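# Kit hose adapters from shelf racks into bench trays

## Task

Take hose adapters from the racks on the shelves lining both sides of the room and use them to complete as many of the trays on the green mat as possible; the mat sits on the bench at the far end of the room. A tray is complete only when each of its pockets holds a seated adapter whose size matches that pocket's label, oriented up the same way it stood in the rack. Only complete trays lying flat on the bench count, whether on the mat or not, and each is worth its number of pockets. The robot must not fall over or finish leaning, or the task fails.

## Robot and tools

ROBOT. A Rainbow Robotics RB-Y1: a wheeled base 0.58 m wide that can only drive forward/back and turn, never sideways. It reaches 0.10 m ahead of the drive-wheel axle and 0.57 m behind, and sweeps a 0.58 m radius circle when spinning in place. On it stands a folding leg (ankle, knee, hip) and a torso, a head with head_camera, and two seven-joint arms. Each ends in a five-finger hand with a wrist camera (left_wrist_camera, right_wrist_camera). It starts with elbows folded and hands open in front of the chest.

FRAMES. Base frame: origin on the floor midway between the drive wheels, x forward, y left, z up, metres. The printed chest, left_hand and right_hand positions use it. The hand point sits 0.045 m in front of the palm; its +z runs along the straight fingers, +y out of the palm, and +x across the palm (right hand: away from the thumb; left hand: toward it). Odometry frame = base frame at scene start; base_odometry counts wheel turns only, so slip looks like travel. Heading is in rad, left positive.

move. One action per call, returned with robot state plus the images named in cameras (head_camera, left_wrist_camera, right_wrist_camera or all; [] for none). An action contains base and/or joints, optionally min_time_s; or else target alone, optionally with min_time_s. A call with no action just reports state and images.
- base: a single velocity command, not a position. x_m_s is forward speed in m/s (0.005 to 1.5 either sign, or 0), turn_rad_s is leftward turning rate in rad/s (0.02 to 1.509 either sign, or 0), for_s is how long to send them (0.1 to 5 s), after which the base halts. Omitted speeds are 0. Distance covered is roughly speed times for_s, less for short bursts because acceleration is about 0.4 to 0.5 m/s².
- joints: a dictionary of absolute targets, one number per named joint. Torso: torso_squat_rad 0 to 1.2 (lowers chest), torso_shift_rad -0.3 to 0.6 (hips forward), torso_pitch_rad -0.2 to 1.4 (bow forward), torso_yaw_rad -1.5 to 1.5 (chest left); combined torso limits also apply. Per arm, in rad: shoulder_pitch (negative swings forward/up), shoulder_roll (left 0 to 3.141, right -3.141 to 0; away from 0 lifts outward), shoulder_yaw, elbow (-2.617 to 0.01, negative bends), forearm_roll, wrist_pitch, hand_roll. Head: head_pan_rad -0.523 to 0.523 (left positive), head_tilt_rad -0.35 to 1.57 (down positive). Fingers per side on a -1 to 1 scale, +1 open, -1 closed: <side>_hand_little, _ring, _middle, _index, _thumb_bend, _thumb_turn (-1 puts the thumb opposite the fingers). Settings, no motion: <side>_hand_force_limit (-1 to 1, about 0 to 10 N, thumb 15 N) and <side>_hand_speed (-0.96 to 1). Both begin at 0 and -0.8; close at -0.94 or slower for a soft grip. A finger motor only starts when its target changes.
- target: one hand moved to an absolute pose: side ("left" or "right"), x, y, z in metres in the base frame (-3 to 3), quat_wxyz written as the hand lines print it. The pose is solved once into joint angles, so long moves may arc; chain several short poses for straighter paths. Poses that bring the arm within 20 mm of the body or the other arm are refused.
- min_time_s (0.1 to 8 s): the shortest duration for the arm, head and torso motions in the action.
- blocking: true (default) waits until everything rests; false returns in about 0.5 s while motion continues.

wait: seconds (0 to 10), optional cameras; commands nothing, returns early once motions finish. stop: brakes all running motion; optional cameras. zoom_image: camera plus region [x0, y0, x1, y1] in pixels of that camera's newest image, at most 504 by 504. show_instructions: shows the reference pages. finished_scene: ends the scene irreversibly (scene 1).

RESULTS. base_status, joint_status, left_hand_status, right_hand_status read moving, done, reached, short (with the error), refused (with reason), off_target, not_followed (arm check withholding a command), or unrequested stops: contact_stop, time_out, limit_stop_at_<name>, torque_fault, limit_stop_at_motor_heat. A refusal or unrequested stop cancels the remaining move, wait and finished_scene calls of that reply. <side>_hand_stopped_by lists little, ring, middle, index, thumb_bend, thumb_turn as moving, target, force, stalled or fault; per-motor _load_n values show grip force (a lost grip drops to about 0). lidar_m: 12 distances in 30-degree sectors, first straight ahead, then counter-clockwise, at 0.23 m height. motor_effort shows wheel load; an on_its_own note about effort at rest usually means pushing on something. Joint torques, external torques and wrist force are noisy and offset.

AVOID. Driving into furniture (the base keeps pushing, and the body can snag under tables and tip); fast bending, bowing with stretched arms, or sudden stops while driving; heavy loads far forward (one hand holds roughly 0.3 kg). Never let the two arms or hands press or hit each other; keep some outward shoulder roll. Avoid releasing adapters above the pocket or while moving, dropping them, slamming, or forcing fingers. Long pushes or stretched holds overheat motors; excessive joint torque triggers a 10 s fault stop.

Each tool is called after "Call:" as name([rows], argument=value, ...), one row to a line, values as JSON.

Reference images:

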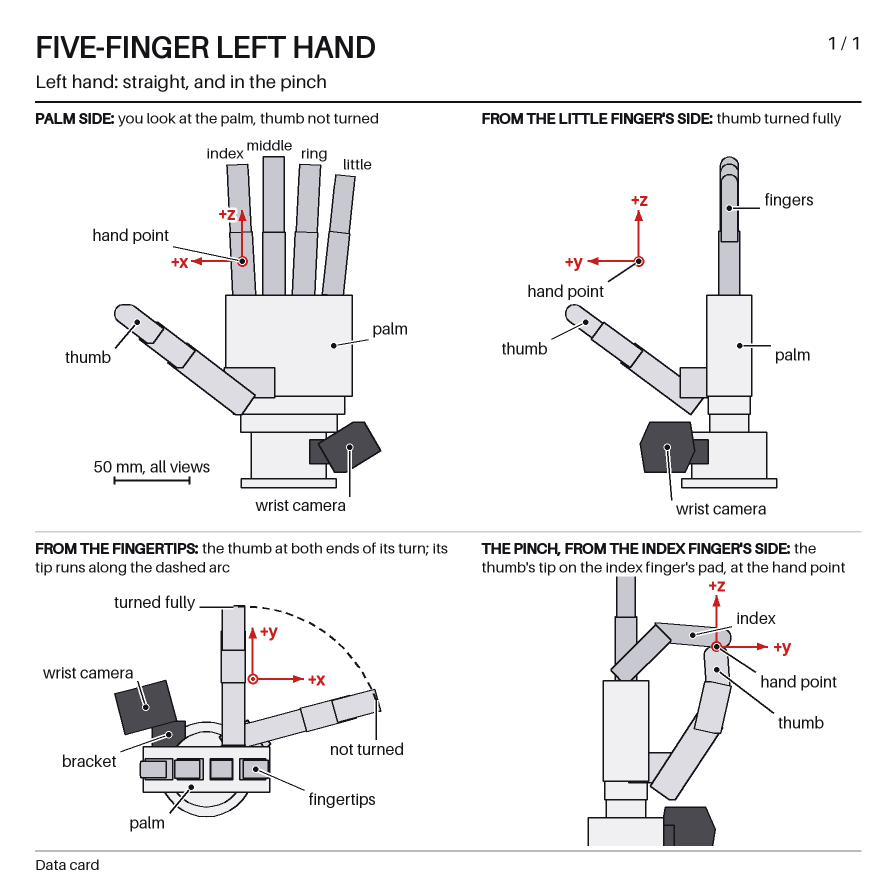

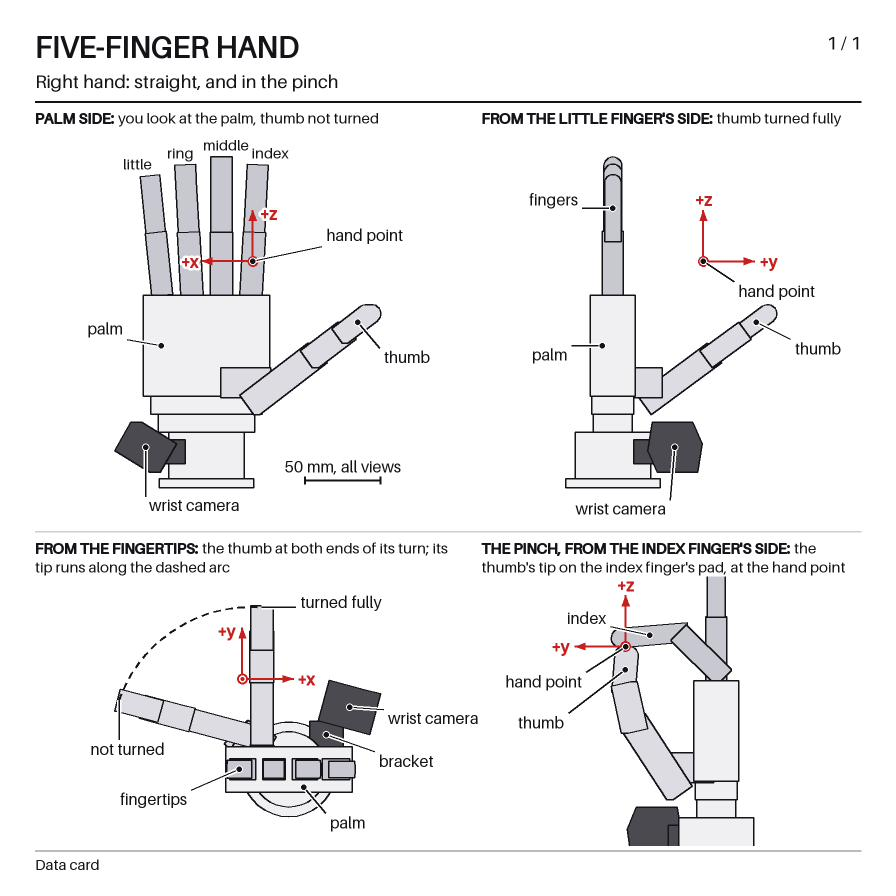

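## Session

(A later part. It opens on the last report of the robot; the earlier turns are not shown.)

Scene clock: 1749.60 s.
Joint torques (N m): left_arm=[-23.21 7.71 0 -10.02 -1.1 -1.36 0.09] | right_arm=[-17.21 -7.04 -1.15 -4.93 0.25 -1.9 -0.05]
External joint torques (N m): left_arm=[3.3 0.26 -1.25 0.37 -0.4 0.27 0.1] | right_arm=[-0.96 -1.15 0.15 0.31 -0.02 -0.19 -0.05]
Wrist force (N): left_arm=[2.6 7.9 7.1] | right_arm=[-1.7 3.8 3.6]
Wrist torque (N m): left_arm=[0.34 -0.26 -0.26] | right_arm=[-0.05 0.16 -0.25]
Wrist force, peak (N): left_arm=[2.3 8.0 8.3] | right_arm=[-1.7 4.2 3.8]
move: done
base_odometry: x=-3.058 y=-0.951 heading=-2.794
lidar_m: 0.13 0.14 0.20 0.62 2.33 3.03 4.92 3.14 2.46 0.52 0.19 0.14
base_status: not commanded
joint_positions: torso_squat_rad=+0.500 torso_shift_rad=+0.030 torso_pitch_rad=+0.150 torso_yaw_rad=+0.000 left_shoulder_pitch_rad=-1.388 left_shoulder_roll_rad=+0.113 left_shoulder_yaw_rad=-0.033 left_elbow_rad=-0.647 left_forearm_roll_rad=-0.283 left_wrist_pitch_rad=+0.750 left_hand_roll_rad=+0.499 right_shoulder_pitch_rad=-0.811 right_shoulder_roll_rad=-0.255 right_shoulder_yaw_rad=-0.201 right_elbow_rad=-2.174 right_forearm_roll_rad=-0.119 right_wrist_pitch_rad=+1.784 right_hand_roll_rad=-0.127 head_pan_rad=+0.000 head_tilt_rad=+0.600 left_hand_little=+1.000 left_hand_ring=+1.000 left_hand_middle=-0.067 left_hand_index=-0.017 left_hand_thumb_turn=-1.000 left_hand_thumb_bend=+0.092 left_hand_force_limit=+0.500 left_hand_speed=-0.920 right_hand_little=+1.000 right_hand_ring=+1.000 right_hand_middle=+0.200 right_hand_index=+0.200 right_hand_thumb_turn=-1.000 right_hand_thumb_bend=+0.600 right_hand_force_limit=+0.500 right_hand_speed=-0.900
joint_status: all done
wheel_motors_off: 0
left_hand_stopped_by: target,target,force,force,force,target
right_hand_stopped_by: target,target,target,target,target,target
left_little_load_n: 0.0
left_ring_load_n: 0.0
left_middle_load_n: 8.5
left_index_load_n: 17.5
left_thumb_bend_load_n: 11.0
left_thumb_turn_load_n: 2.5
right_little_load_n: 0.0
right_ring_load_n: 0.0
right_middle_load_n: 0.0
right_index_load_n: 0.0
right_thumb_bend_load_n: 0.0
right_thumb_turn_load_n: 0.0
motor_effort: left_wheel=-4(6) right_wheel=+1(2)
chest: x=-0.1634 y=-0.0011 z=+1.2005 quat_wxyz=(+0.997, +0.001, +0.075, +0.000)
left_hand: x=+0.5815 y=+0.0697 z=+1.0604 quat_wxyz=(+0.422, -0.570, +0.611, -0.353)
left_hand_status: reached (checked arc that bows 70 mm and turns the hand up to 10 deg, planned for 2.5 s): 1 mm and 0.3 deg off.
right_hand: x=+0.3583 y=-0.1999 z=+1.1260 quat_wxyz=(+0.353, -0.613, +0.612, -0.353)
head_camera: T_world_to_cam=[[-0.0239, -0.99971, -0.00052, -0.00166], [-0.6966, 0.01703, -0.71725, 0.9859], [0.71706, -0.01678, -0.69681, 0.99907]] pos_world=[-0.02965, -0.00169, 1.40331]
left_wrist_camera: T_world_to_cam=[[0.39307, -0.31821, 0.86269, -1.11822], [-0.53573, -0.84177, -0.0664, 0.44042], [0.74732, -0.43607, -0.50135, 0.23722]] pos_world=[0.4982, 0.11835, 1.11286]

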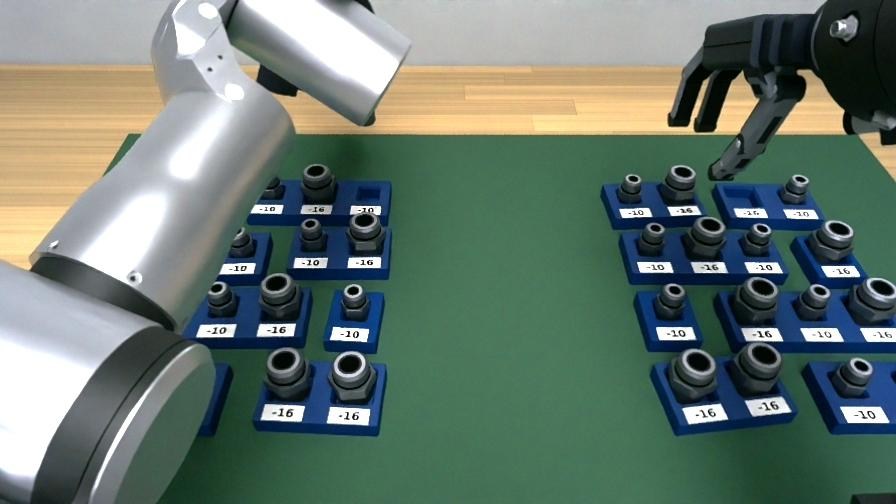

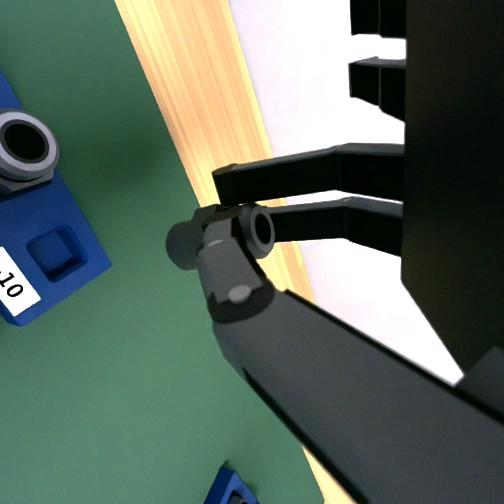

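Call:
move(joints={"left_shoulder_pitch_rad": -0.807, "left_shoulder_roll_rad": 0.25, "left_shoulder_yaw_rad": 0.212, "left_elbow_rad": -2.176, "left_forearm_roll_rad": 0.12, "left_wrist_pitch_rad": 1.781, "left_hand_roll_rad": 0.118}, min_time_s=2, cameras=[])

Call:
move(joints={"torso_yaw_rad": -0.2}, min_time_s=1.5, cameras=["head_camera", "left_wrist_camera"])

Scene clock: 1752.53 s.
Joint torques (N m): left_arm=[-14.56 6.99 2.57 -6.72 -0.27 -1.95 -0.13] | right_arm=[-16.98 -7.49 -1.02 -4.9 0.19 -1.66 -0.06]
External joint torques (N m): left_arm=[2.62 1 1 -0.99 -0.07 -0.07 -0.12] | right_arm=[-0.73 -1.6 0.29 0.34 -0.08 0.05 -0.07]
Wrist force (N): left_arm=[1.8 7.6 7.8] | right_arm=[-0.9 3.4 3.5]
Wrist torque (N m): left_arm=[0.29 -0.15 -0.48] | right_arm=[-0.07 0.04 -0.18]
Wrist force, peak (N): left_arm=[1.7 7.7 8.8] | right_arm=[-0.9 4.2 4.2]
move: done
base_odometry: x=-3.058 y=-0.951 heading=-2.794
lidar_m: 0.13 0.14 0.20 0.62 2.35 3.03 4.92 3.13 2.46 0.53 0.20 0.14
base_status: not commanded
joint_positions: torso_squat_rad=+0.500 torso_shift_rad=+0.030 torso_pitch_rad=+0.150 torso_yaw_rad=+0.000 left_shoulder_pitch_rad=-0.807 left_shoulder_roll_rad=+0.250 left_shoulder_yaw_rad=+0.212 left_elbow_rad=-2.176 left_forearm_roll_rad=+0.120 left_wrist_pitch_rad=+1.781 left_hand_roll_rad=+0.118 right_shoulder_pitch_rad=-0.811 right_shoulder_roll_rad=-0.255 right_shoulder_yaw_rad=-0.201 right_elbow_rad=-2.174 right_forearm_roll_rad=-0.119 right_wrist_pitch_rad=+1.784 right_hand_roll_rad=-0.127 head_pan_rad=+0.000 head_tilt_rad=+0.600 left_hand_little=+1.000 left_hand_ring=+1.000 left_hand_middle=-0.067 left_hand_index=-0.017 left_hand_thumb_turn=-1.000 left_hand_thumb_bend=+0.092 left_hand_force_limit=+0.500 left_hand_speed=-0.920 right_hand_little=+1.000 right_hand_ring=+1.000 right_hand_middle=+0.200 right_hand_index=+0.200 right_hand_thumb_turn=-1.000 right_hand_thumb_bend=+0.600 right_hand_force_limit=+0.500 right_hand_speed=-0.900
joint_status: all done
wheel_motors_off: 0
left_hand_stopped_by: target,target,force,force,force,target
right_hand_stopped_by: target,target,target,target,target,target
left_little_load_n: 0.0
left_ring_load_n: 0.0
left_middle_load_n: 9.0
left_index_load_n: 17.5
left_thumb_bend_load_n: 11.0
left_thumb_turn_load_n: 2.5
right_little_load_n: 0.0
right_ring_load_n: 0.0
right_middle_load_n: 0.0
right_index_load_n: 0.0
right_thumb_bend_load_n: 0.5
right_thumb_turn_load_n: 0.0
motor_effort: left_wheel=-3(6) right_wheel=+2(2)
chest: x=-0.1634 y=-0.0011 z=+1.2005 quat_wxyz=(+0.997, +0.001, +0.075, +0.000)
left_hand: x=+0.3583 y=+0.1997 z=+1.1263 quat_wxyz=(+0.354, -0.612, +0.612, -0.354)
right_hand: x=+0.3583 y=-0.1999 z=+1.1259 quat_wxyz=(+0.353, -0.613, +0.612, -0.353)

Scene clock: 1754.33 s.
Joint torques (N m): left_arm=[-14.97 6.6 2.44 -6.96 -0.11 -1.93 0.16] | right_arm=[-16.77 -7.95 -1.45 -4.77 0.23 -1.83 -0.04]
External joint torques (N m): left_arm=[2.42 1.08 1.19 -1.21 0.02 -0.04 0.16] | right_arm=[-0.69 -1.61 0.14 0.42 -0.09 -0.13 -0.05]
Wrist force (N): left_arm=[1.7 7.6 7.9] | right_arm=[-1.3 4.2 3.3]
Wrist torque (N m): left_arm=[0.27 -0.16 -0.47] | right_arm=[0.08 0.15 -0.20]
Wrist force, peak (N): left_arm=[1.7 7.7 8.2] | right_arm=[-1.3 3.5 4.7]
move: done
base_odometry: x=-3.058 y=-0.951 heading=-2.794
lidar_m: 0.13 0.14 0.19 0.63 2.35 3.04 4.92 3.15 2.47 0.52 0.20 0.15
base_status: not commanded
joint_positions: torso_squat_rad=+0.500 torso_shift_rad=+0.030 torso_pitch_rad=+0.150 torso_yaw_rad=-0.200 left_shoulder_pitch_rad=-0.807 left_shoulder_roll_rad=+0.250 left_shoulder_yaw_rad=+0.212 left_elbow_rad=-2.176 left_forearm_roll_rad=+0.120 left_wrist_pitch_rad=+1.781 left_hand_roll_rad=+0.118 right_shoulder_pitch_rad=-0.811 right_shoulder_roll_rad=-0.255 right_shoulder_yaw_rad=-0.201 right_elbow_rad=-2.174 right_forearm_roll_rad=-0.119 right_wrist_pitch_rad=+1.784 right_hand_roll_rad=-0.127 head_pan_rad=+0.000 head_tilt_rad=+0.600 left_hand_little=+1.000 left_hand_ring=+1.000 left_hand_middle=-0.067 left_hand_index=-0.017 left_hand_thumb_turn=-1.000 left_hand_thumb_bend=+0.092 left_hand_force_limit=+0.500 left_hand_speed=-0.920 right_hand_little=+1.000 right_hand_ring=+1.000 right_hand_middle=+0.200 right_hand_index=+0.200 right_hand_thumb_turn=-1.000 right_hand_thumb_bend=+0.600 right_hand_force_limit=+0.500 right_hand_speed=-0.900
joint_status: all done
wheel_motors_off: 0
left_hand_stopped_by: target,target,force,force,force,target
right_hand_stopped_by: target,target,target,target,target,target
left_little_load_n: 0.0
left_ring_load_n: 0.0
left_middle_load_n: 9.0
left_index_load_n: 17.5
left_thumb_bend_load_n: 11.0
left_thumb_turn_load_n: 2.5
right_little_load_n: 0.0
right_ring_load_n: 0.0
right_middle_load_n: 0.0
right_index_load_n: 0.0
right_thumb_bend_load_n: 0.0
right_thumb_turn_load_n: 0.0
motor_effort: left_wheel=-2(7) right_wheel=+0(2)
chest: x=-0.1634 y=-0.0011 z=+1.2005 quat_wxyz=(+0.992, -0.007, +0.075, -0.100)
left_hand: x=+0.3873 y=+0.0911 z=+1.1217 quat_wxyz=(+0.308, -0.554, +0.665, -0.396)
right_hand: x=+0.3089 y=-0.3006 z=+1.1332 quat_wxyz=(+0.308, -0.554, +0.665, -0.395)
head_camera: T_world_to_cam=[[-0.21981, -0.97511, 0.02908, -0.06915], [-0.68214, 0.13232, -0.71915, 0.99069], [0.6974, -0.17791, -0.69424, 0.99258]] pos_world=[-0.03164, -0.02192, 1.40356]
left_wrist_camera: T_world_to_cam=[[0.44021, -0.28829, 0.85035, -1.09512], [-0.68777, -0.71708, 0.11294, 0.20482], [0.57722, -0.63457, -0.51395, 0.52055]] pos_world=[0.32249, 0.16149, 1.17564]

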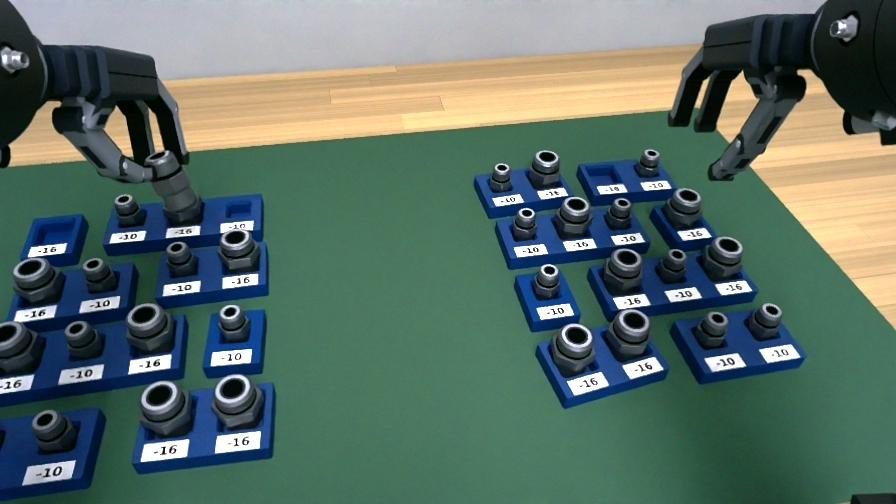

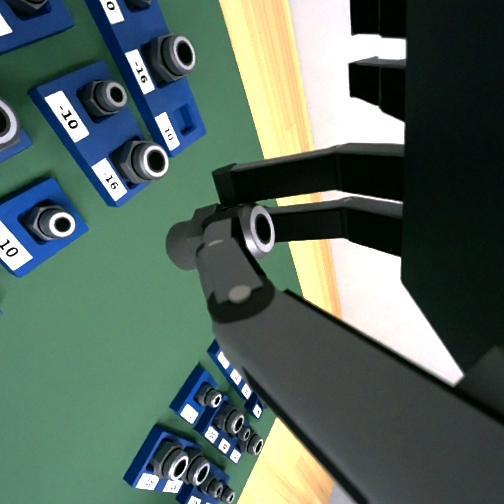

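Call:
zoom_image(camera="head_camera", region=[200, 170, 280, 250])

Scaled by 6.300 from the camera's image (finer frame: 1280x720).

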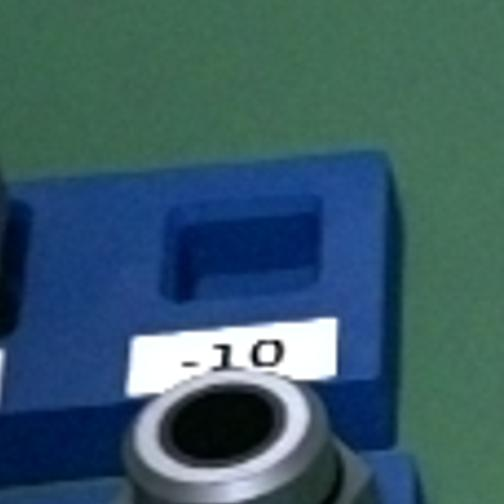

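Call:
move(target={"side": "left", "x": 0.583, "y": 0.07, "z": 1.05, "quat_wxyz": [0.4212, -0.5707, 0.6113, -0.351]}, min_time_s=2.5, cameras=["head_camera", "left_wrist_camera"])

Scene clock: 1757.67 s.
Joint torques (N m): left_arm=[-22.48 8.15 0.26 -9.57 -0.84 -1.68 0.27] | right_arm=[-16.76 -8.14 -1.39 -4.86 0.25 -1.74 -0.13]
External joint torques (N m): left_arm=[2.42 1.01 -1.59 0.54 -0.09 0.05 0.28] | right_arm=[-0.69 -1.79 0.2 0.33 -0.08 -0.04 -0.13]
Wrist force (N): left_arm=[2.5 7.9 7.1] | right_arm=[-1.8 3.5 3.8]
Wrist torque (N m): left_arm=[0.32 -0.23 -0.28] | right_arm=[-0.04 0.14 -0.27]
Wrist force, peak (N): left_arm=[2.6 8.0 8.1] | right_arm=[-1.5 4.0 4.6]
move: done
base_odometry: x=-3.058 y=-0.951 heading=-2.794
lidar_m: 0.13 0.15 0.20 0.61 2.34 3.03 4.92 3.13 2.45 0.51 0.19 0.14
base_status: not commanded
joint_positions: torso_squat_rad=+0.500 torso_shift_rad=+0.030 torso_pitch_rad=+0.150 torso_yaw_rad=-0.200 left_shoulder_pitch_rad=-1.089 left_shoulder_roll_rad=+0.258 left_shoulder_yaw_rad=+0.025 left_elbow_rad=-1.120 left_forearm_roll_rad=-0.272 left_wrist_pitch_rad=+0.981 left_hand_roll_rad=+0.407 right_shoulder_pitch_rad=-0.811 right_shoulder_roll_rad=-0.255 right_shoulder_yaw_rad=-0.201 right_elbow_rad=-2.174 right_forearm_roll_rad=-0.119 right_wrist_pitch_rad=+1.784 right_hand_roll_rad=-0.127 head_pan_rad=+0.000 head_tilt_rad=+0.600 left_hand_little=+1.000 left_hand_ring=+1.000 left_hand_middle=-0.067 left_hand_index=-0.017 left_hand_thumb_turn=-1.000 left_hand_thumb_bend=+0.092 left_hand_force_limit=+0.500 left_hand_speed=-0.920 right_hand_little=+1.000 right_hand_ring=+1.000 right_hand_middle=+0.200 right_hand_index=+0.200 right_hand_thumb_turn=-1.000 right_hand_thumb_bend=+0.600 right_hand_force_limit=+0.500 right_hand_speed=-0.900
joint_status: all done
wheel_motors_off: 0
left_hand_stopped_by: target,target,force,force,force,target
right_hand_stopped_by: target,target,target,target,target,target
left_little_load_n: 0.0
left_ring_load_n: 0.0
left_middle_load_n: 8.5
left_index_load_n: 18.0
left_thumb_bend_load_n: 11.5
left_thumb_turn_load_n: 2.5
right_little_load_n: 0.0
right_ring_load_n: 0.0
right_middle_load_n: 0.0
right_index_load_n: 0.0
right_thumb_bend_load_n: 0.0
right_thumb_turn_load_n: 0.0
motor_effort: left_wheel=-3(5) right_wheel=+2(2)
chest: x=-0.1634 y=-0.0011 z=+1.2005 quat_wxyz=(+0.992, -0.007, +0.075, -0.100)
left_hand: x=+0.5829 y=+0.0700 z=+1.0501 quat_wxyz=(+0.421, -0.571, +0.611, -0.351)
left_hand_status: reached (checked arc that bows 46 mm and turns the hand up to 15 deg, planned for 2.5 s): 0 mm and 0.0 deg off.
right_hand: x=+0.3089 y=-0.3006 z=+1.1332 quat_wxyz=(+0.308, -0.554, +0.665, -0.395)
head_camera: T_world_to_cam=[[-0.21981, -0.97511, 0.02908, -0.06915], [-0.68214, 0.13232, -0.71915, 0.99069], [0.6974, -0.17791, -0.69424, 0.99258]] pos_world=[-0.03164, -0.02192, 1.40356]
left_wrist_camera: T_world_to_cam=[[0.3967, -0.31847, 0.86093, -1.11003], [-0.53474, -0.84249, -0.06525, 0.43891], [0.74611, -0.4345, -0.50452, 0.23519]] pos_world=[0.49958, 0.11846, 1.10296]

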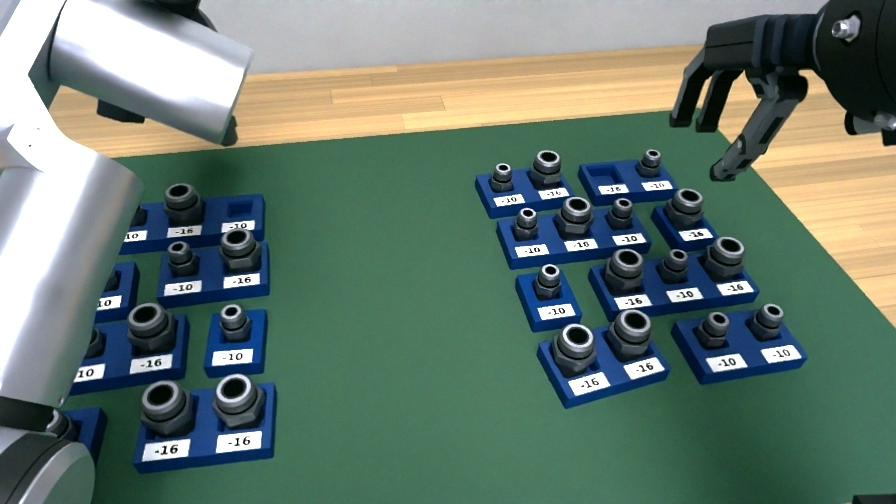

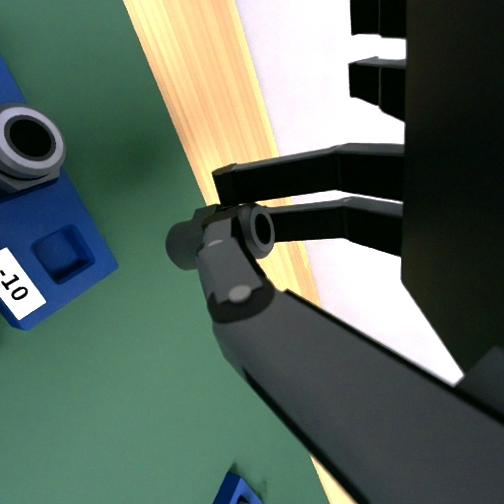

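Call:
zoom_image(camera="left_wrist_camera", region=[140, 180, 300, 300])

Call:
move(target={"side": "left", "x": 0.583, "y": 0.07, "z": 0.99, "quat_wxyz": [0.4212, -0.5707, 0.6113, -0.351]}, min_time_s=1.5, cameras=["head_camera", "left_wrist_camera"])

Call:
zoom_image(camera="left_wrist_camera", region=[40, 160, 240, 310])

Scaled by 3.150 from the camera's image (finer frame: 720x720).

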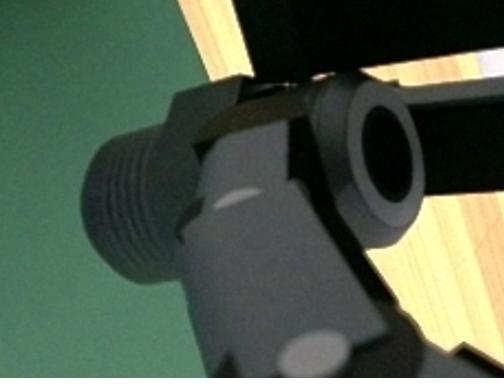

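Scene clock: 1761.17 s.
Joint torques (N m): left_arm=[-20.18 6.5 0.45 -10.05 -1.04 -1.72 0.29] | right_arm=[-16.41 -7.78 -1.74 -5.01 0.23 -1.82 -0.06]
External joint torques (N m): left_arm=[4.32 -0.19 -1.28 0.39 -0.27 -0.09 0.3] | right_arm=[-0.34 -1.44 -0.15 0.18 -0.1 -0.11 -0.07]
Wrist force (N): left_arm=[2.3 7.6 7.2] | right_arm=[-0.9 3.1 3.7]
Wrist torque (N m): left_arm=[0.29 -0.19 -0.29] | right_arm=[-0.15 0.03 -0.18]
Wrist force, peak (N): left_arm=[2.7 8.1 7.5] | right_arm=[-1.3 4.6 3.6]
move: done
base_odometry: x=-3.058 y=-0.951 heading=-2.794
lidar_m: 0.12 0.15 0.21 0.62 2.35 3.05 4.92 3.14 2.47 0.51 0.20 0.14
base_status: not commanded
joint_positions: torso_squat_rad=+0.500 torso_shift_rad=+0.030 torso_pitch_rad=+0.150 torso_yaw_rad=-0.200 left_shoulder_pitch_rad=-1.017 left_shoulder_roll_rad=+0.234 left_shoulder_yaw_rad=+0.000 left_elbow_rad=-1.024 left_forearm_roll_rad=-0.345 left_wrist_pitch_rad=+0.830 left_hand_roll_rad=+0.504 right_shoulder_pitch_rad=-0.811 right_shoulder_roll_rad=-0.255 right_shoulder_yaw_rad=-0.201 right_elbow_rad=-2.174 right_forearm_roll_rad=-0.119 right_wrist_pitch_rad=+1.784 right_hand_roll_rad=-0.127 head_pan_rad=+0.000 head_tilt_rad=+0.600 left_hand_little=+1.000 left_hand_ring=+1.000 left_hand_middle=-0.067 left_hand_index=-0.017 left_hand_thumb_turn=-1.000 left_hand_thumb_bend=+0.092 left_hand_force_limit=+0.500 left_hand_speed=-0.920 right_hand_little=+1.000 right_hand_ring=+1.000 right_hand_middle=+0.200 right_hand_index=+0.200 right_hand_thumb_turn=-1.000 right_hand_thumb_bend=+0.600 right_hand_force_limit=+0.500 right_hand_speed=-0.900
joint_status: all done
wheel_motors_off: 0
left_hand_stopped_by: target,target,force,force,force,target
right_hand_stopped_by: target,target,target,target,target,target
left_little_load_n: 0.0
left_ring_load_n: 0.0
left_middle_load_n: 8.5
left_index_load_n: 18.0
left_thumb_bend_load_n: 11.0
left_thumb_turn_load_n: 2.5
right_little_load_n: 0.0
right_ring_load_n: 0.0
right_middle_load_n: 0.0
right_index_load_n: -0.5
right_thumb_bend_load_n: 0.0
right_thumb_turn_load_n: 0.0
motor_effort: left_wheel=-3(6) right_wheel=+2(2)
chest: x=-0.1634 y=-0.0011 z=+1.2005 quat_wxyz=(+0.992, -0.007, +0.075, -0.100)
left_hand: x=+0.5831 y=+0.0701 z=+0.9906 quat_wxyz=(+0.421, -0.571, +0.611, -0.351)
left_hand_status: reached (checked arc that bows 2 mm and turns the hand up to 0 deg, planned for 1.5 s): 1 mm and 0.1 deg off.
right_hand: x=+0.3089 y=-0.3006 z=+1.1332 quat_wxyz=(+0.308, -0.554, +0.665, -0.395)
head_camera: T_world_to_cam=[[-0.21981, -0.97511, 0.02908, -0.06915], [-0.68214, 0.13232, -0.71915, 0.99069], [0.6974, -0.17791, -0.69424, 0.99258]] pos_world=[-0.03164, -0.02192, 1.40356]
left_wrist_camera: T_world_to_cam=[[0.39634, -0.31852, 0.86108, -1.0587], [-0.53458, -0.84257, -0.06562, 0.43561], [0.74642, -0.43431, -0.50422, 0.20457]] pos_world=[0.49979, 0.11866, 1.04336]

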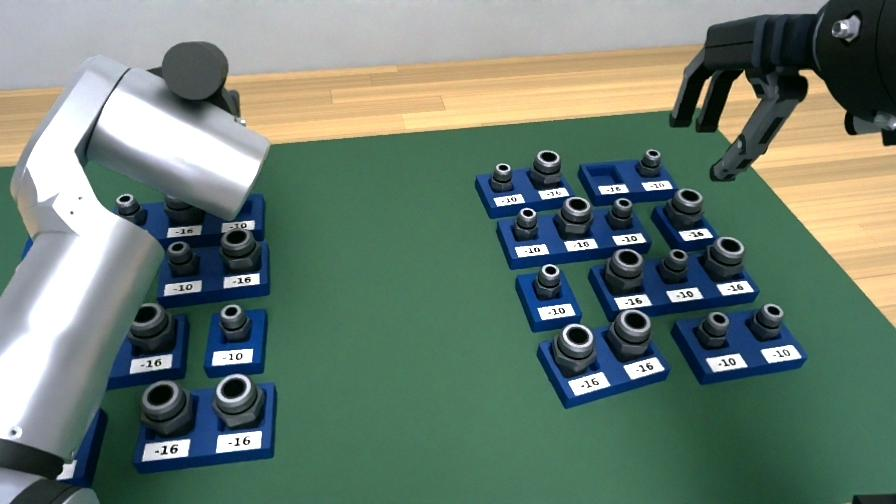

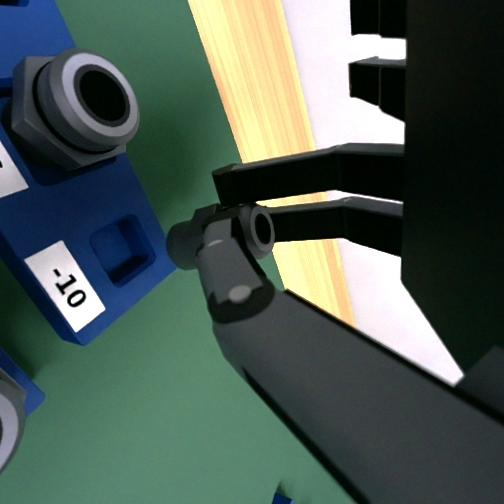

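Scaled by 2.520 from the camera's image (finer frame: 720x720).

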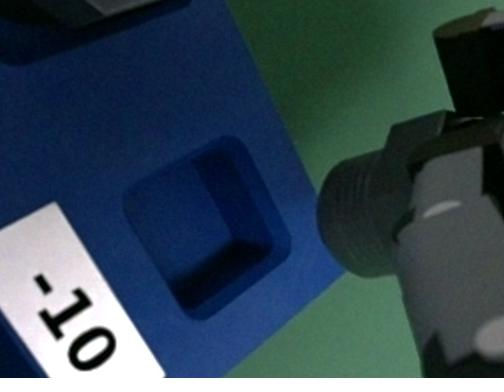

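Call:
move(target={"side": "left", "x": 0.583, "y": 0.07, "z": 0.968, "quat_wxyz": [0.4212, -0.5707, 0.6113, -0.351]}, min_time_s=1.2, cameras=["left_wrist_camera"])

Call:
zoom_image(camera="left_wrist_camera", region=[90, 180, 250, 300])

Scene clock: 1763.83 s.
Joint torques (N m): left_arm=[-19.96 5.6 0.06 -10.1 -1.16 -1.64 0.53] | right_arm=[-16.69 -7.82 -1.47 -4.85 0.21 -1.78 -0.14]
External joint torques (N m): left_arm=[4.43 -0.97 -1.57 0.4 -0.4 -0.07 0.54] | right_arm=[-0.61 -1.48 0.12 0.34 -0.12 -0.07 -0.15]
Wrist force (N): left_arm=[2.5 7.7 7.4] | right_arm=[-1.5 3.9 2.9]
Wrist torque (N m): left_arm=[0.29 -0.22 -0.29] | right_arm=[0.05 0.14 -0.26]
Wrist force, peak (N): left_arm=[2.6 8.0 7.5] | right_arm=[-1.6 3.8 4.7]
move: done
base_odometry: x=-3.058 y=-0.951 heading=-2.794
lidar_m: 0.13 0.14 0.20 0.62 2.35 3.05 4.93 3.13 2.47 0.54 0.19 0.15
base_status: not commanded
joint_positions: torso_squat_rad=+0.500 torso_shift_rad=+0.030 torso_pitch_rad=+0.150 torso_yaw_rad=-0.200 left_shoulder_pitch_rad=-1.002 left_shoulder_roll_rad=+0.225 left_shoulder_yaw_rad=-0.007 left_elbow_rad=-0.970 left_forearm_roll_rad=-0.382 left_wrist_pitch_rad=+0.767 left_hand_roll_rad=+0.551 right_shoulder_pitch_rad=-0.811 right_shoulder_roll_rad=-0.255 right_shoulder_yaw_rad=-0.201 right_elbow_rad=-2.174 right_forearm_roll_rad=-0.119 right_wrist_pitch_rad=+1.784 right_hand_roll_rad=-0.127 head_pan_rad=+0.000 head_tilt_rad=+0.600 left_hand_little=+1.000 left_hand_ring=+1.000 left_hand_middle=-0.067 left_hand_index=-0.017 left_hand_thumb_turn=-1.000 left_hand_thumb_bend=+0.092 left_hand_force_limit=+0.500 left_hand_speed=-0.920 right_hand_little=+1.000 right_hand_ring=+1.000 right_hand_middle=+0.200 right_hand_index=+0.200 right_hand_thumb_turn=-1.000 right_hand_thumb_bend=+0.600 right_hand_force_limit=+0.500 right_hand_speed=-0.900
joint_status: all done
wheel_motors_off: 0
left_hand_stopped_by: target,target,force,force,force,target
right_hand_stopped_by: target,target,target,target,target,target
left_little_load_n: 0.0
left_ring_load_n: 0.0
left_middle_load_n: 8.5
left_index_load_n: 18.0
left_thumb_bend_load_n: 11.0
left_thumb_turn_load_n: 2.5
right_little_load_n: 0.0
right_ring_load_n: 0.0
right_middle_load_n: 0.0
right_index_load_n: 0.0
right_thumb_bend_load_n: 0.0
right_thumb_turn_load_n: 0.0
motor_effort: left_wheel=-5(6) right_wheel=+1(2)
chest: x=-0.1634 y=-0.0011 z=+1.2005 quat_wxyz=(+0.992, -0.007, +0.075, -0.100)
left_hand: x=+0.5830 y=+0.0702 z=+0.9686 quat_wxyz=(+0.421, -0.571, +0.611, -0.351)
left_hand_status: reached (checked arc that bows 1 mm and turns the hand up to 0 deg, planned for 1.2 s): 1 mm and 0.1 deg off.
right_hand: x=+0.3089 y=-0.3006 z=+1.1332 quat_wxyz=(+0.308, -0.554, +0.665, -0.395)
left_wrist_camera: T_world_to_cam=[[0.39631, -0.31853, 0.86109, -1.0398], [-0.53475, -0.84246, -0.06553, 0.4341], [0.74631, -0.4345, -0.50421, 0.19367]] pos_world=[0.49968, 0.11866, 1.02146]

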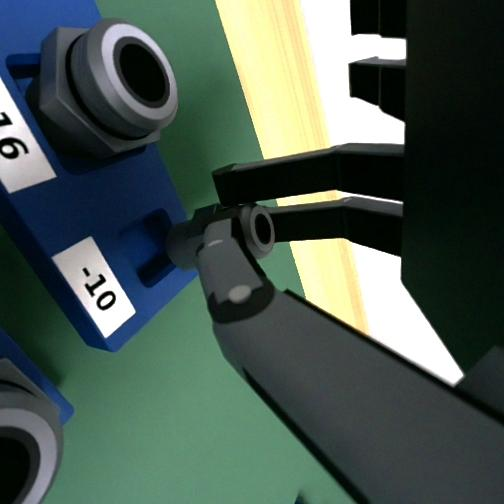

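Scaled by 3.150 from the camera's image (finer frame: 720x720).

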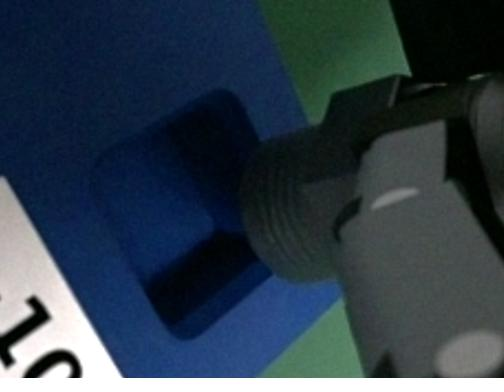

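Call:
move(target={"side": "left", "x": 0.577, "y": 0.0745, "z": 0.963, "quat_wxyz": [0.4212, -0.5707, 0.6113, -0.351]}, min_time_s=1.2, cameras=["left_wrist_camera"])

Call:
zoom_image(camera="left_wrist_camera", region=[110, 190, 230, 290])

Scene clock: 1767.57 s.
Joint torques (N m): left_arm=[-19.01 6.74 -0.16 -11.96 -0.62 -1.19 -0.27] | right_arm=[-16.79 -7.6 -1.29 -4.88 0.26 -1.62 -0.13]
External joint torques (N m): left_arm=[5 0.32 -1.86 -1.46 0.15 0.39 -0.25] | right_arm=[-0.72 -1.26 0.3 0.31 -0.07 0.09 -0.14]
Wrist force (N): left_arm=[2.3 7.9 7.3] | right_arm=[-1.3 4.3 3.4]
Wrist torque (N m): left_arm=[0.35 -0.20 -0.46] | right_arm=[0.05 0.11 -0.18]
Wrist force, peak (N): left_arm=[2.5 7.9 7.6] | right_arm=[-1.8 4.1 4.0]
move: done
base_odometry: x=-3.058 y=-0.951 heading=-2.794
lidar_m: 0.14 0.14 0.21 0.62 2.36 3.04 4.92 3.13 2.47 0.53 0.20 0.14
base_status: not commanded
joint_positions: torso_squat_rad=+0.500 torso_shift_rad=+0.030 torso_pitch_rad=+0.150 torso_yaw_rad=-0.200 left_shoulder_pitch_rad=-0.968 left_shoulder_roll_rad=+0.225 left_shoulder_yaw_rad=-0.009 left_elbow_rad=-1.012 left_forearm_roll_rad=-0.379 left_wrist_pitch_rad=+0.776 left_hand_roll_rad=+0.543 right_shoulder_pitch_rad=-0.811 right_shoulder_roll_rad=-0.255 right_shoulder_yaw_rad=-0.201 right_elbow_rad=-2.174 right_forearm_roll_rad=-0.119 right_wrist_pitch_rad=+1.784 right_hand_roll_rad=-0.127 head_pan_rad=+0.000 head_tilt_rad=+0.600 left_hand_little=+1.000 left_hand_ring=+1.000 left_hand_middle=-0.067 left_hand_index=-0.017 left_hand_thumb_turn=-1.000 left_hand_thumb_bend=+0.092 left_hand_force_limit=+0.500 left_hand_speed=-0.920 right_hand_little=+1.000 right_hand_ring=+1.000 right_hand_middle=+0.200 right_hand_index=+0.200 right_hand_thumb_turn=-1.000 right_hand_thumb_bend=+0.600 right_hand_force_limit=+0.500 right_hand_speed=-0.900
joint_status: all done
wheel_motors_off: 0
left_hand_stopped_by: target,target,force,force,force,target
right_hand_stopped_by: target,target,target,target,target,target
left_little_load_n: 0.0
left_ring_load_n: 0.0
left_middle_load_n: 9.0
left_index_load_n: 17.5
left_thumb_bend_load_n: 11.0
left_thumb_turn_load_n: 2.5
right_little_load_n: 0.0
right_ring_load_n: 0.0
right_middle_load_n: 0.0
right_index_load_n: 0.0
right_thumb_bend_load_n: 0.0
right_thumb_turn_load_n: 0.0
motor_effort: left_wheel=-6(6) right_wheel=+1(2)
chest: x=-0.1634 y=-0.0011 z=+1.2005 quat_wxyz=(+0.992, -0.007, +0.075, -0.100)
left_hand: x=+0.5777 y=+0.0743 z=+0.9631 quat_wxyz=(+0.421, -0.571, +0.611, -0.351)
left_hand_status: reached (checked arc that bows 1 mm and turns the hand up to 0 deg, planned for 1.2 s): 1 mm and 0.1 deg off.
right_hand: x=+0.3089 y=-0.3006 z=+1.1332 quat_wxyz=(+0.308, -0.554, +0.665, -0.395)
left_wrist_camera: T_world_to_cam=[[0.39802, -0.31854, 0.8603, -1.03182], [-0.53379, -0.8431, -0.0652, 0.4337], [0.74608, -0.43327, -0.5056, 0.19799]] pos_world=[0.49448, 0.12276, 1.01606]

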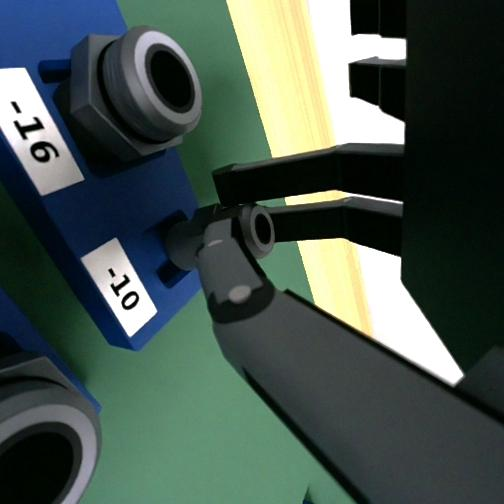

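Scaled by 4.200 from the camera's image (finer frame: 720x720).

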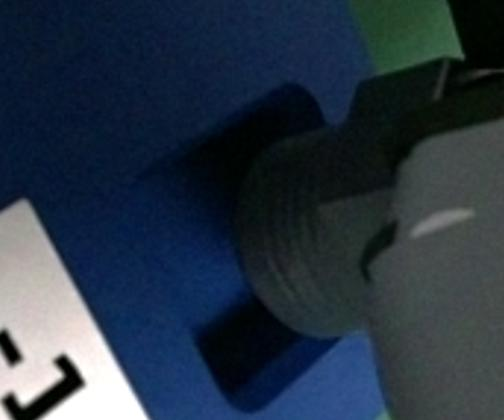

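Call:
move(target={"side": "left", "x": 0.5765, "y": 0.0735, "z": 0.958, "quat_wxyz": [0.4212, -0.5707, 0.6113, -0.351]}, min_time_s=1, cameras=["left_wrist_camera"])

Call:
zoom_image(camera="left_wrist_camera", region=[110, 190, 230, 290])

Scene clock: 1769.27 s.
Joint torques (N m): left_arm=[-19.44 5.54 0.46 -9.88 -1.1 -1.56 0.47] | right_arm=[-16.34 -8.05 -1.42 -4.78 0.34 -1.7 -0.01]
External joint torques (N m): left_arm=[4.49 -0.79 -1.22 0.63 -0.33 0.01 0.48] | right_arm=[-0.27 -1.7 0.17 0.41 0.01 0 -0.02]
Wrist force (N): left_arm=[2.5 7.9 7.3] | right_arm=[-1.7 2.8 3.2]
Wrist torque (N m): left_arm=[0.35 -0.22 -0.27] | right_arm=[-0.15 0.16 -0.28]
Wrist force, peak (N): left_arm=[2.3 7.8 7.6] | right_arm=[-1.0 3.5 4.7]
move: done
base_odometry: x=-3.058 y=-0.951 heading=-2.794
lidar_m: 0.13 0.15 0.21 0.63 2.35 3.03 4.92 3.13 2.47 0.52 0.20 0.14
base_status: not commanded
joint_positions: torso_squat_rad=+0.500 torso_shift_rad=+0.030 torso_pitch_rad=+0.150 torso_yaw_rad=-0.200 left_shoulder_pitch_rad=-0.960 left_shoulder_roll_rad=+0.221 left_shoulder_yaw_rad=-0.010 left_elbow_rad=-1.009 left_forearm_roll_rad=-0.388 left_wrist_pitch_rad=+0.765 left_hand_roll_rad=+0.553 right_shoulder_pitch_rad=-0.811 right_shoulder_roll_rad=-0.255 right_shoulder_yaw_rad=-0.201 right_elbow_rad=-2.174 right_forearm_roll_rad=-0.119 right_wrist_pitch_rad=+1.784 right_hand_roll_rad=-0.127 head_pan_rad=+0.000 head_tilt_rad=+0.600 left_hand_little=+1.000 left_hand_ring=+1.000 left_hand_middle=-0.067 left_hand_index=-0.017 left_hand_thumb_turn=-1.000 left_hand_thumb_bend=+0.092 left_hand_force_limit=+0.500 left_hand_speed=-0.920 right_hand_little=+1.000 right_hand_ring=+1.000 right_hand_middle=+0.200 right_hand_index=+0.200 right_hand_thumb_turn=-1.000 right_hand_thumb_bend=+0.600 right_hand_force_limit=+0.500 right_hand_speed=-0.900
joint_status: all done
wheel_motors_off: 0
left_hand_stopped_by: target,target,force,force,force,target
right_hand_stopped_by: target,target,target,target,target,target
left_little_load_n: 0.0
left_ring_load_n: 0.0
left_middle_load_n: 8.5
left_index_load_n: 17.5
left_thumb_bend_load_n: 11.0
left_thumb_turn_load_n: 2.5
right_little_load_n: 0.0
right_ring_load_n: 0.0
right_middle_load_n: 0.0
right_index_load_n: -0.5
right_thumb_bend_load_n: 0.0
right_thumb_turn_load_n: 0.0
motor_effort: left_wheel=+0(6) right_wheel=+1(2)
chest: x=-0.1634 y=-0.0011 z=+1.2005 quat_wxyz=(+0.992, -0.007, +0.075, -0.100)
left_hand: x=+0.5766 y=+0.0736 z=+0.9586 quat_wxyz=(+0.421, -0.571, +0.611, -0.351)
left_hand_status: reached (checked arc that bows 0 mm and turns the hand up to 0 deg, planned for 1.0 s): 1 mm and 0.0 deg off.
right_hand: x=+0.3089 y=-0.3006 z=+1.1332 quat_wxyz=(+0.308, -0.554, +0.665, -0.395)
left_wrist_camera: T_world_to_cam=[[0.39656, -0.31851, 0.86098, -1.02759], [-0.53448, -0.84264, -0.06556, 0.43294], [0.74638, -0.43418, -0.50439, 0.19496]] pos_world=[0.49339, 0.12216, 1.01146]

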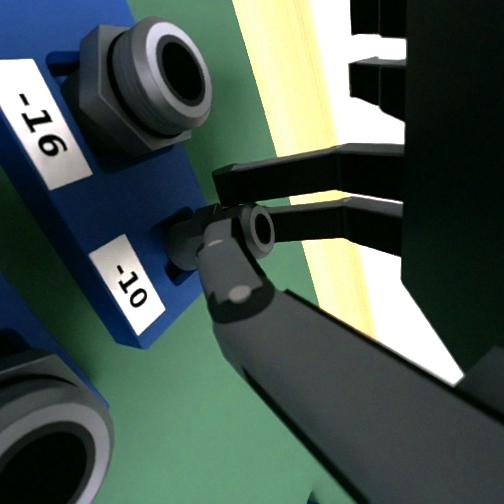

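Scaled by 4.200 from the camera's image (finer frame: 720x720).

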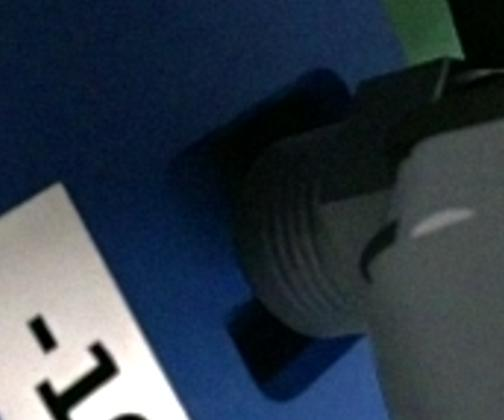

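Call:
move(target={"side": "left", "x": 0.5765, "y": 0.0735, "z": 0.954, "quat_wxyz": [0.4212, -0.5707, 0.6113, -0.351]}, min_time_s=1, cameras=["left_wrist_camera"])

Call:
zoom_image(camera="left_wrist_camera", region=[110, 190, 230, 290])

Scene clock: 1770.87 s.
Joint torques (N m): left_arm=[-19.03 5.21 0.05 -9.92 -1.22 -1.67 0.41] | right_arm=[-16.86 -7.99 -1.62 -4.8 0.2 -1.72 -0.05]
External joint torques (N m): left_arm=[4.88 -1.1 -1.61 0.6 -0.46 -0.11 0.42] | right_arm=[-0.78 -1.65 -0.03 0.39 -0.13 -0.02 -0.05]
Wrist force (N): left_arm=[2.5 7.8 7.2] | right_arm=[-1.4 3.9 4.0]
Wrist torque (N m): left_arm=[0.32 -0.22 -0.28] | right_arm=[-0.03 0.13 -0.22]
Wrist force, peak (N): left_arm=[2.6 7.8 7.7] | right_arm=[-1.7 4.3 4.0]
move: done
base_odometry: x=-3.058 y=-0.951 heading=-2.794
lidar_m: 0.13 0.15 0.19 0.61 2.35 3.04 4.92 3.14 2.48 0.53 0.19 0.13
base_status: not commanded
joint_positions: torso_squat_rad=+0.500 torso_shift_rad=+0.030 torso_pitch_rad=+0.150 torso_yaw_rad=-0.200 left_shoulder_pitch_rad=-0.957 left_shoulder_roll_rad=+0.219 left_shoulder_yaw_rad=-0.011 left_elbow_rad=-0.998 left_forearm_roll_rad=-0.397 left_wrist_pitch_rad=+0.753 left_hand_roll_rad=+0.562 right_shoulder_pitch_rad=-0.811 right_shoulder_roll_rad=-0.255 right_shoulder_yaw_rad=-0.201 right_elbow_rad=-2.174 right_forearm_roll_rad=-0.119 right_wrist_pitch_rad=+1.784 right_hand_roll_rad=-0.127 head_pan_rad=+0.000 head_tilt_rad=+0.600 left_hand_little=+1.000 left_hand_ring=+1.000 left_hand_middle=-0.067 left_hand_index=-0.017 left_hand_thumb_turn=-1.000 left_hand_thumb_bend=+0.092 left_hand_force_limit=+0.500 left_hand_speed=-0.920 right_hand_little=+1.000 right_hand_ring=+1.000 right_hand_middle=+0.200 right_hand_index=+0.200 right_hand_thumb_turn=-1.000 right_hand_thumb_bend=+0.600 right_hand_force_limit=+0.500 right_hand_speed=-0.900
joint_status: all done
wheel_motors_off: 0
left_hand_stopped_by: target,target,force,force,force,target
right_hand_stopped_by: target,target,target,target,target,target
left_little_load_n: 0.0
left_ring_load_n: 0.0
left_middle_load_n: 8.5
left_index_load_n: 17.5
left_thumb_bend_load_n: 11.0
left_thumb_turn_load_n: 2.5
right_little_load_n: 0.0
right_ring_load_n: 0.0
right_middle_load_n: 0.0
right_index_load_n: 0.0
right_thumb_bend_load_n: 0.0
right_thumb_turn_load_n: 0.0
motor_effort: left_wheel=-4(6) right_wheel=+1(2)
chest: x=-0.1634 y=-0.0011 z=+1.2005 quat_wxyz=(+0.992, -0.007, +0.075, -0.100)
left_hand: x=+0.5766 y=+0.0737 z=+0.9546 quat_wxyz=(+0.421, -0.571, +0.611, -0.351)
left_hand_status: reached (checked arc that bows 0 mm and turns the hand up to 0 deg, planned for 1.0 s): 1 mm and 0.0 deg off.
right_hand: x=+0.3089 y=-0.3006 z=+1.1332 quat_wxyz=(+0.308, -0.554, +0.665, -0.395)
left_wrist_camera: T_world_to_cam=[[0.39653, -0.31855, 0.86098, -1.02409], [-0.5345, -0.84262, -0.06559, 0.43267], [0.74638, -0.43418, -0.50439, 0.19302]] pos_world=[0.49328, 0.12216, 1.00746]

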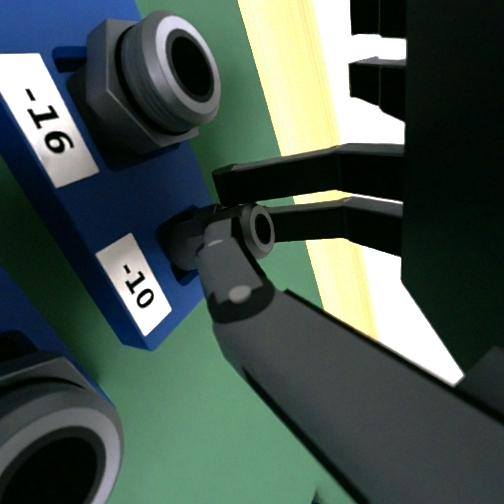

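Scaled by 4.200 from the camera's image (finer frame: 720x720).

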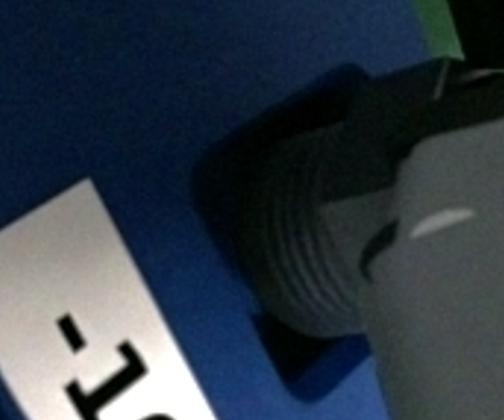

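Call:
move(target={"side": "left", "x": 0.577, "y": 0.0735, "z": 0.951, "quat_wxyz": [0.4212, -0.5707, 0.6113, -0.351]}, min_time_s=1, cameras=["left_wrist_camera"])

Call:
zoom_image(camera="left_wrist_camera", region=[110, 190, 230, 290])

Scene clock: 1772.63 s.
Joint torques (N m): left_arm=[-22.63 5.41 0.45 -9.84 -1.11 -1.65 0.61] | right_arm=[-16.82 -7.97 -1.66 -4.96 0.28 -1.76 -0.12]
External joint torques (N m): left_arm=[1.29 -0.9 -1.18 0.68 -0.35 -0.11 0.63] | right_arm=[-0.74 -1.63 -0.08 0.23 -0.05 -0.06 -0.13]
Wrist force (N): left_arm=[2.5 7.9 7.3] | right_arm=[-1.2 4.0 3.2]
Wrist torque (N m): left_arm=[0.33 -0.22 -0.29] | right_arm=[0.05 0.10 -0.19]
Wrist force, peak (N): left_arm=[2.7 8.0 7.3] | right_arm=[-1.7 4.0 4.7]
move: done
base_odometry: x=-3.058 y=-0.951 heading=-2.794
lidar_m: 0.14 0.13 0.20 0.63 2.34 3.04 4.91 3.13 2.46 0.53 0.20 0.14
base_status: not commanded
joint_positions: torso_squat_rad=+0.500 torso_shift_rad=+0.030 torso_pitch_rad=+0.150 torso_yaw_rad=-0.200 left_shoulder_pitch_rad=-0.958 left_shoulder_roll_rad=+0.218 left_shoulder_yaw_rad=-0.011 left_elbow_rad=-0.984 left_forearm_roll_rad=-0.404 left_wrist_pitch_rad=+0.742 left_hand_roll_rad=+0.570 right_shoulder_pitch_rad=-0.811 right_shoulder_roll_rad=-0.255 right_shoulder_yaw_rad=-0.201 right_elbow_rad=-2.174 right_forearm_roll_rad=-0.119 right_wrist_pitch_rad=+1.784 right_hand_roll_rad=-0.127 head_pan_rad=+0.000 head_tilt_rad=+0.600 left_hand_little=+1.000 left_hand_ring=+1.000 left_hand_middle=-0.067 left_hand_index=-0.017 left_hand_thumb_turn=-1.000 left_hand_thumb_bend=+0.092 left_hand_force_limit=+0.500 left_hand_speed=-0.920 right_hand_little=+1.000 right_hand_ring=+1.000 right_hand_middle=+0.200 right_hand_index=+0.200 right_hand_thumb_turn=-1.000 right_hand_thumb_bend=+0.600 right_hand_force_limit=+0.500 right_hand_speed=-0.900
joint_status: all done
wheel_motors_off: 0
left_hand_stopped_by: target,target,force,force,force,target
right_hand_stopped_by: target,target,target,target,target,target
left_little_load_n: 0.0
left_ring_load_n: 0.0
left_middle_load_n: 8.5
left_index_load_n: 18.0
left_thumb_bend_load_n: 11.5
left_thumb_turn_load_n: 2.5
right_little_load_n: 0.0
right_ring_load_n: -0.5
right_middle_load_n: 0.0
right_index_load_n: 0.0
right_thumb_bend_load_n: 0.0
right_thumb_turn_load_n: 0.0
motor_effort: left_wheel=-1(6) right_wheel=+1(2)
chest: x=-0.1634 y=-0.0011 z=+1.2005 quat_wxyz=(+0.992, -0.007, +0.075, -0.100)
left_hand: x=+0.5769 y=+0.0739 z=+0.9511 quat_wxyz=(+0.421, -0.571, +0.611, -0.351)
left_hand_status: reached (checked arc that bows 0 mm and turns the hand up to 0 deg, planned for 1.0 s): 0 mm and 0.0 deg off.
right_hand: x=+0.3089 y=-0.3006 z=+1.1332 quat_wxyz=(+0.308, -0.554, +0.665, -0.395)
left_wrist_camera: T_world_to_cam=[[0.39711, -0.31862, 0.86069, -1.02124], [-0.53431, -0.84275, -0.06545, 0.43261], [0.7462, -0.43389, -0.50491, 0.19166]] pos_world=[0.49368, 0.12236, 1.00406]

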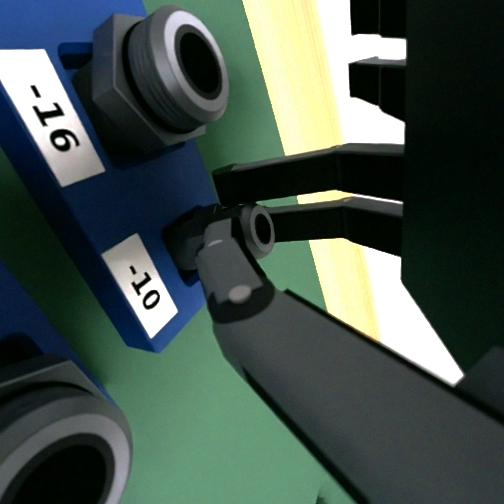

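Scaled by 4.200 from the camera's image (finer frame: 720x720).

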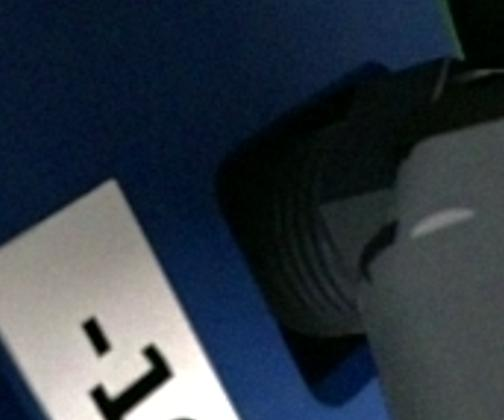

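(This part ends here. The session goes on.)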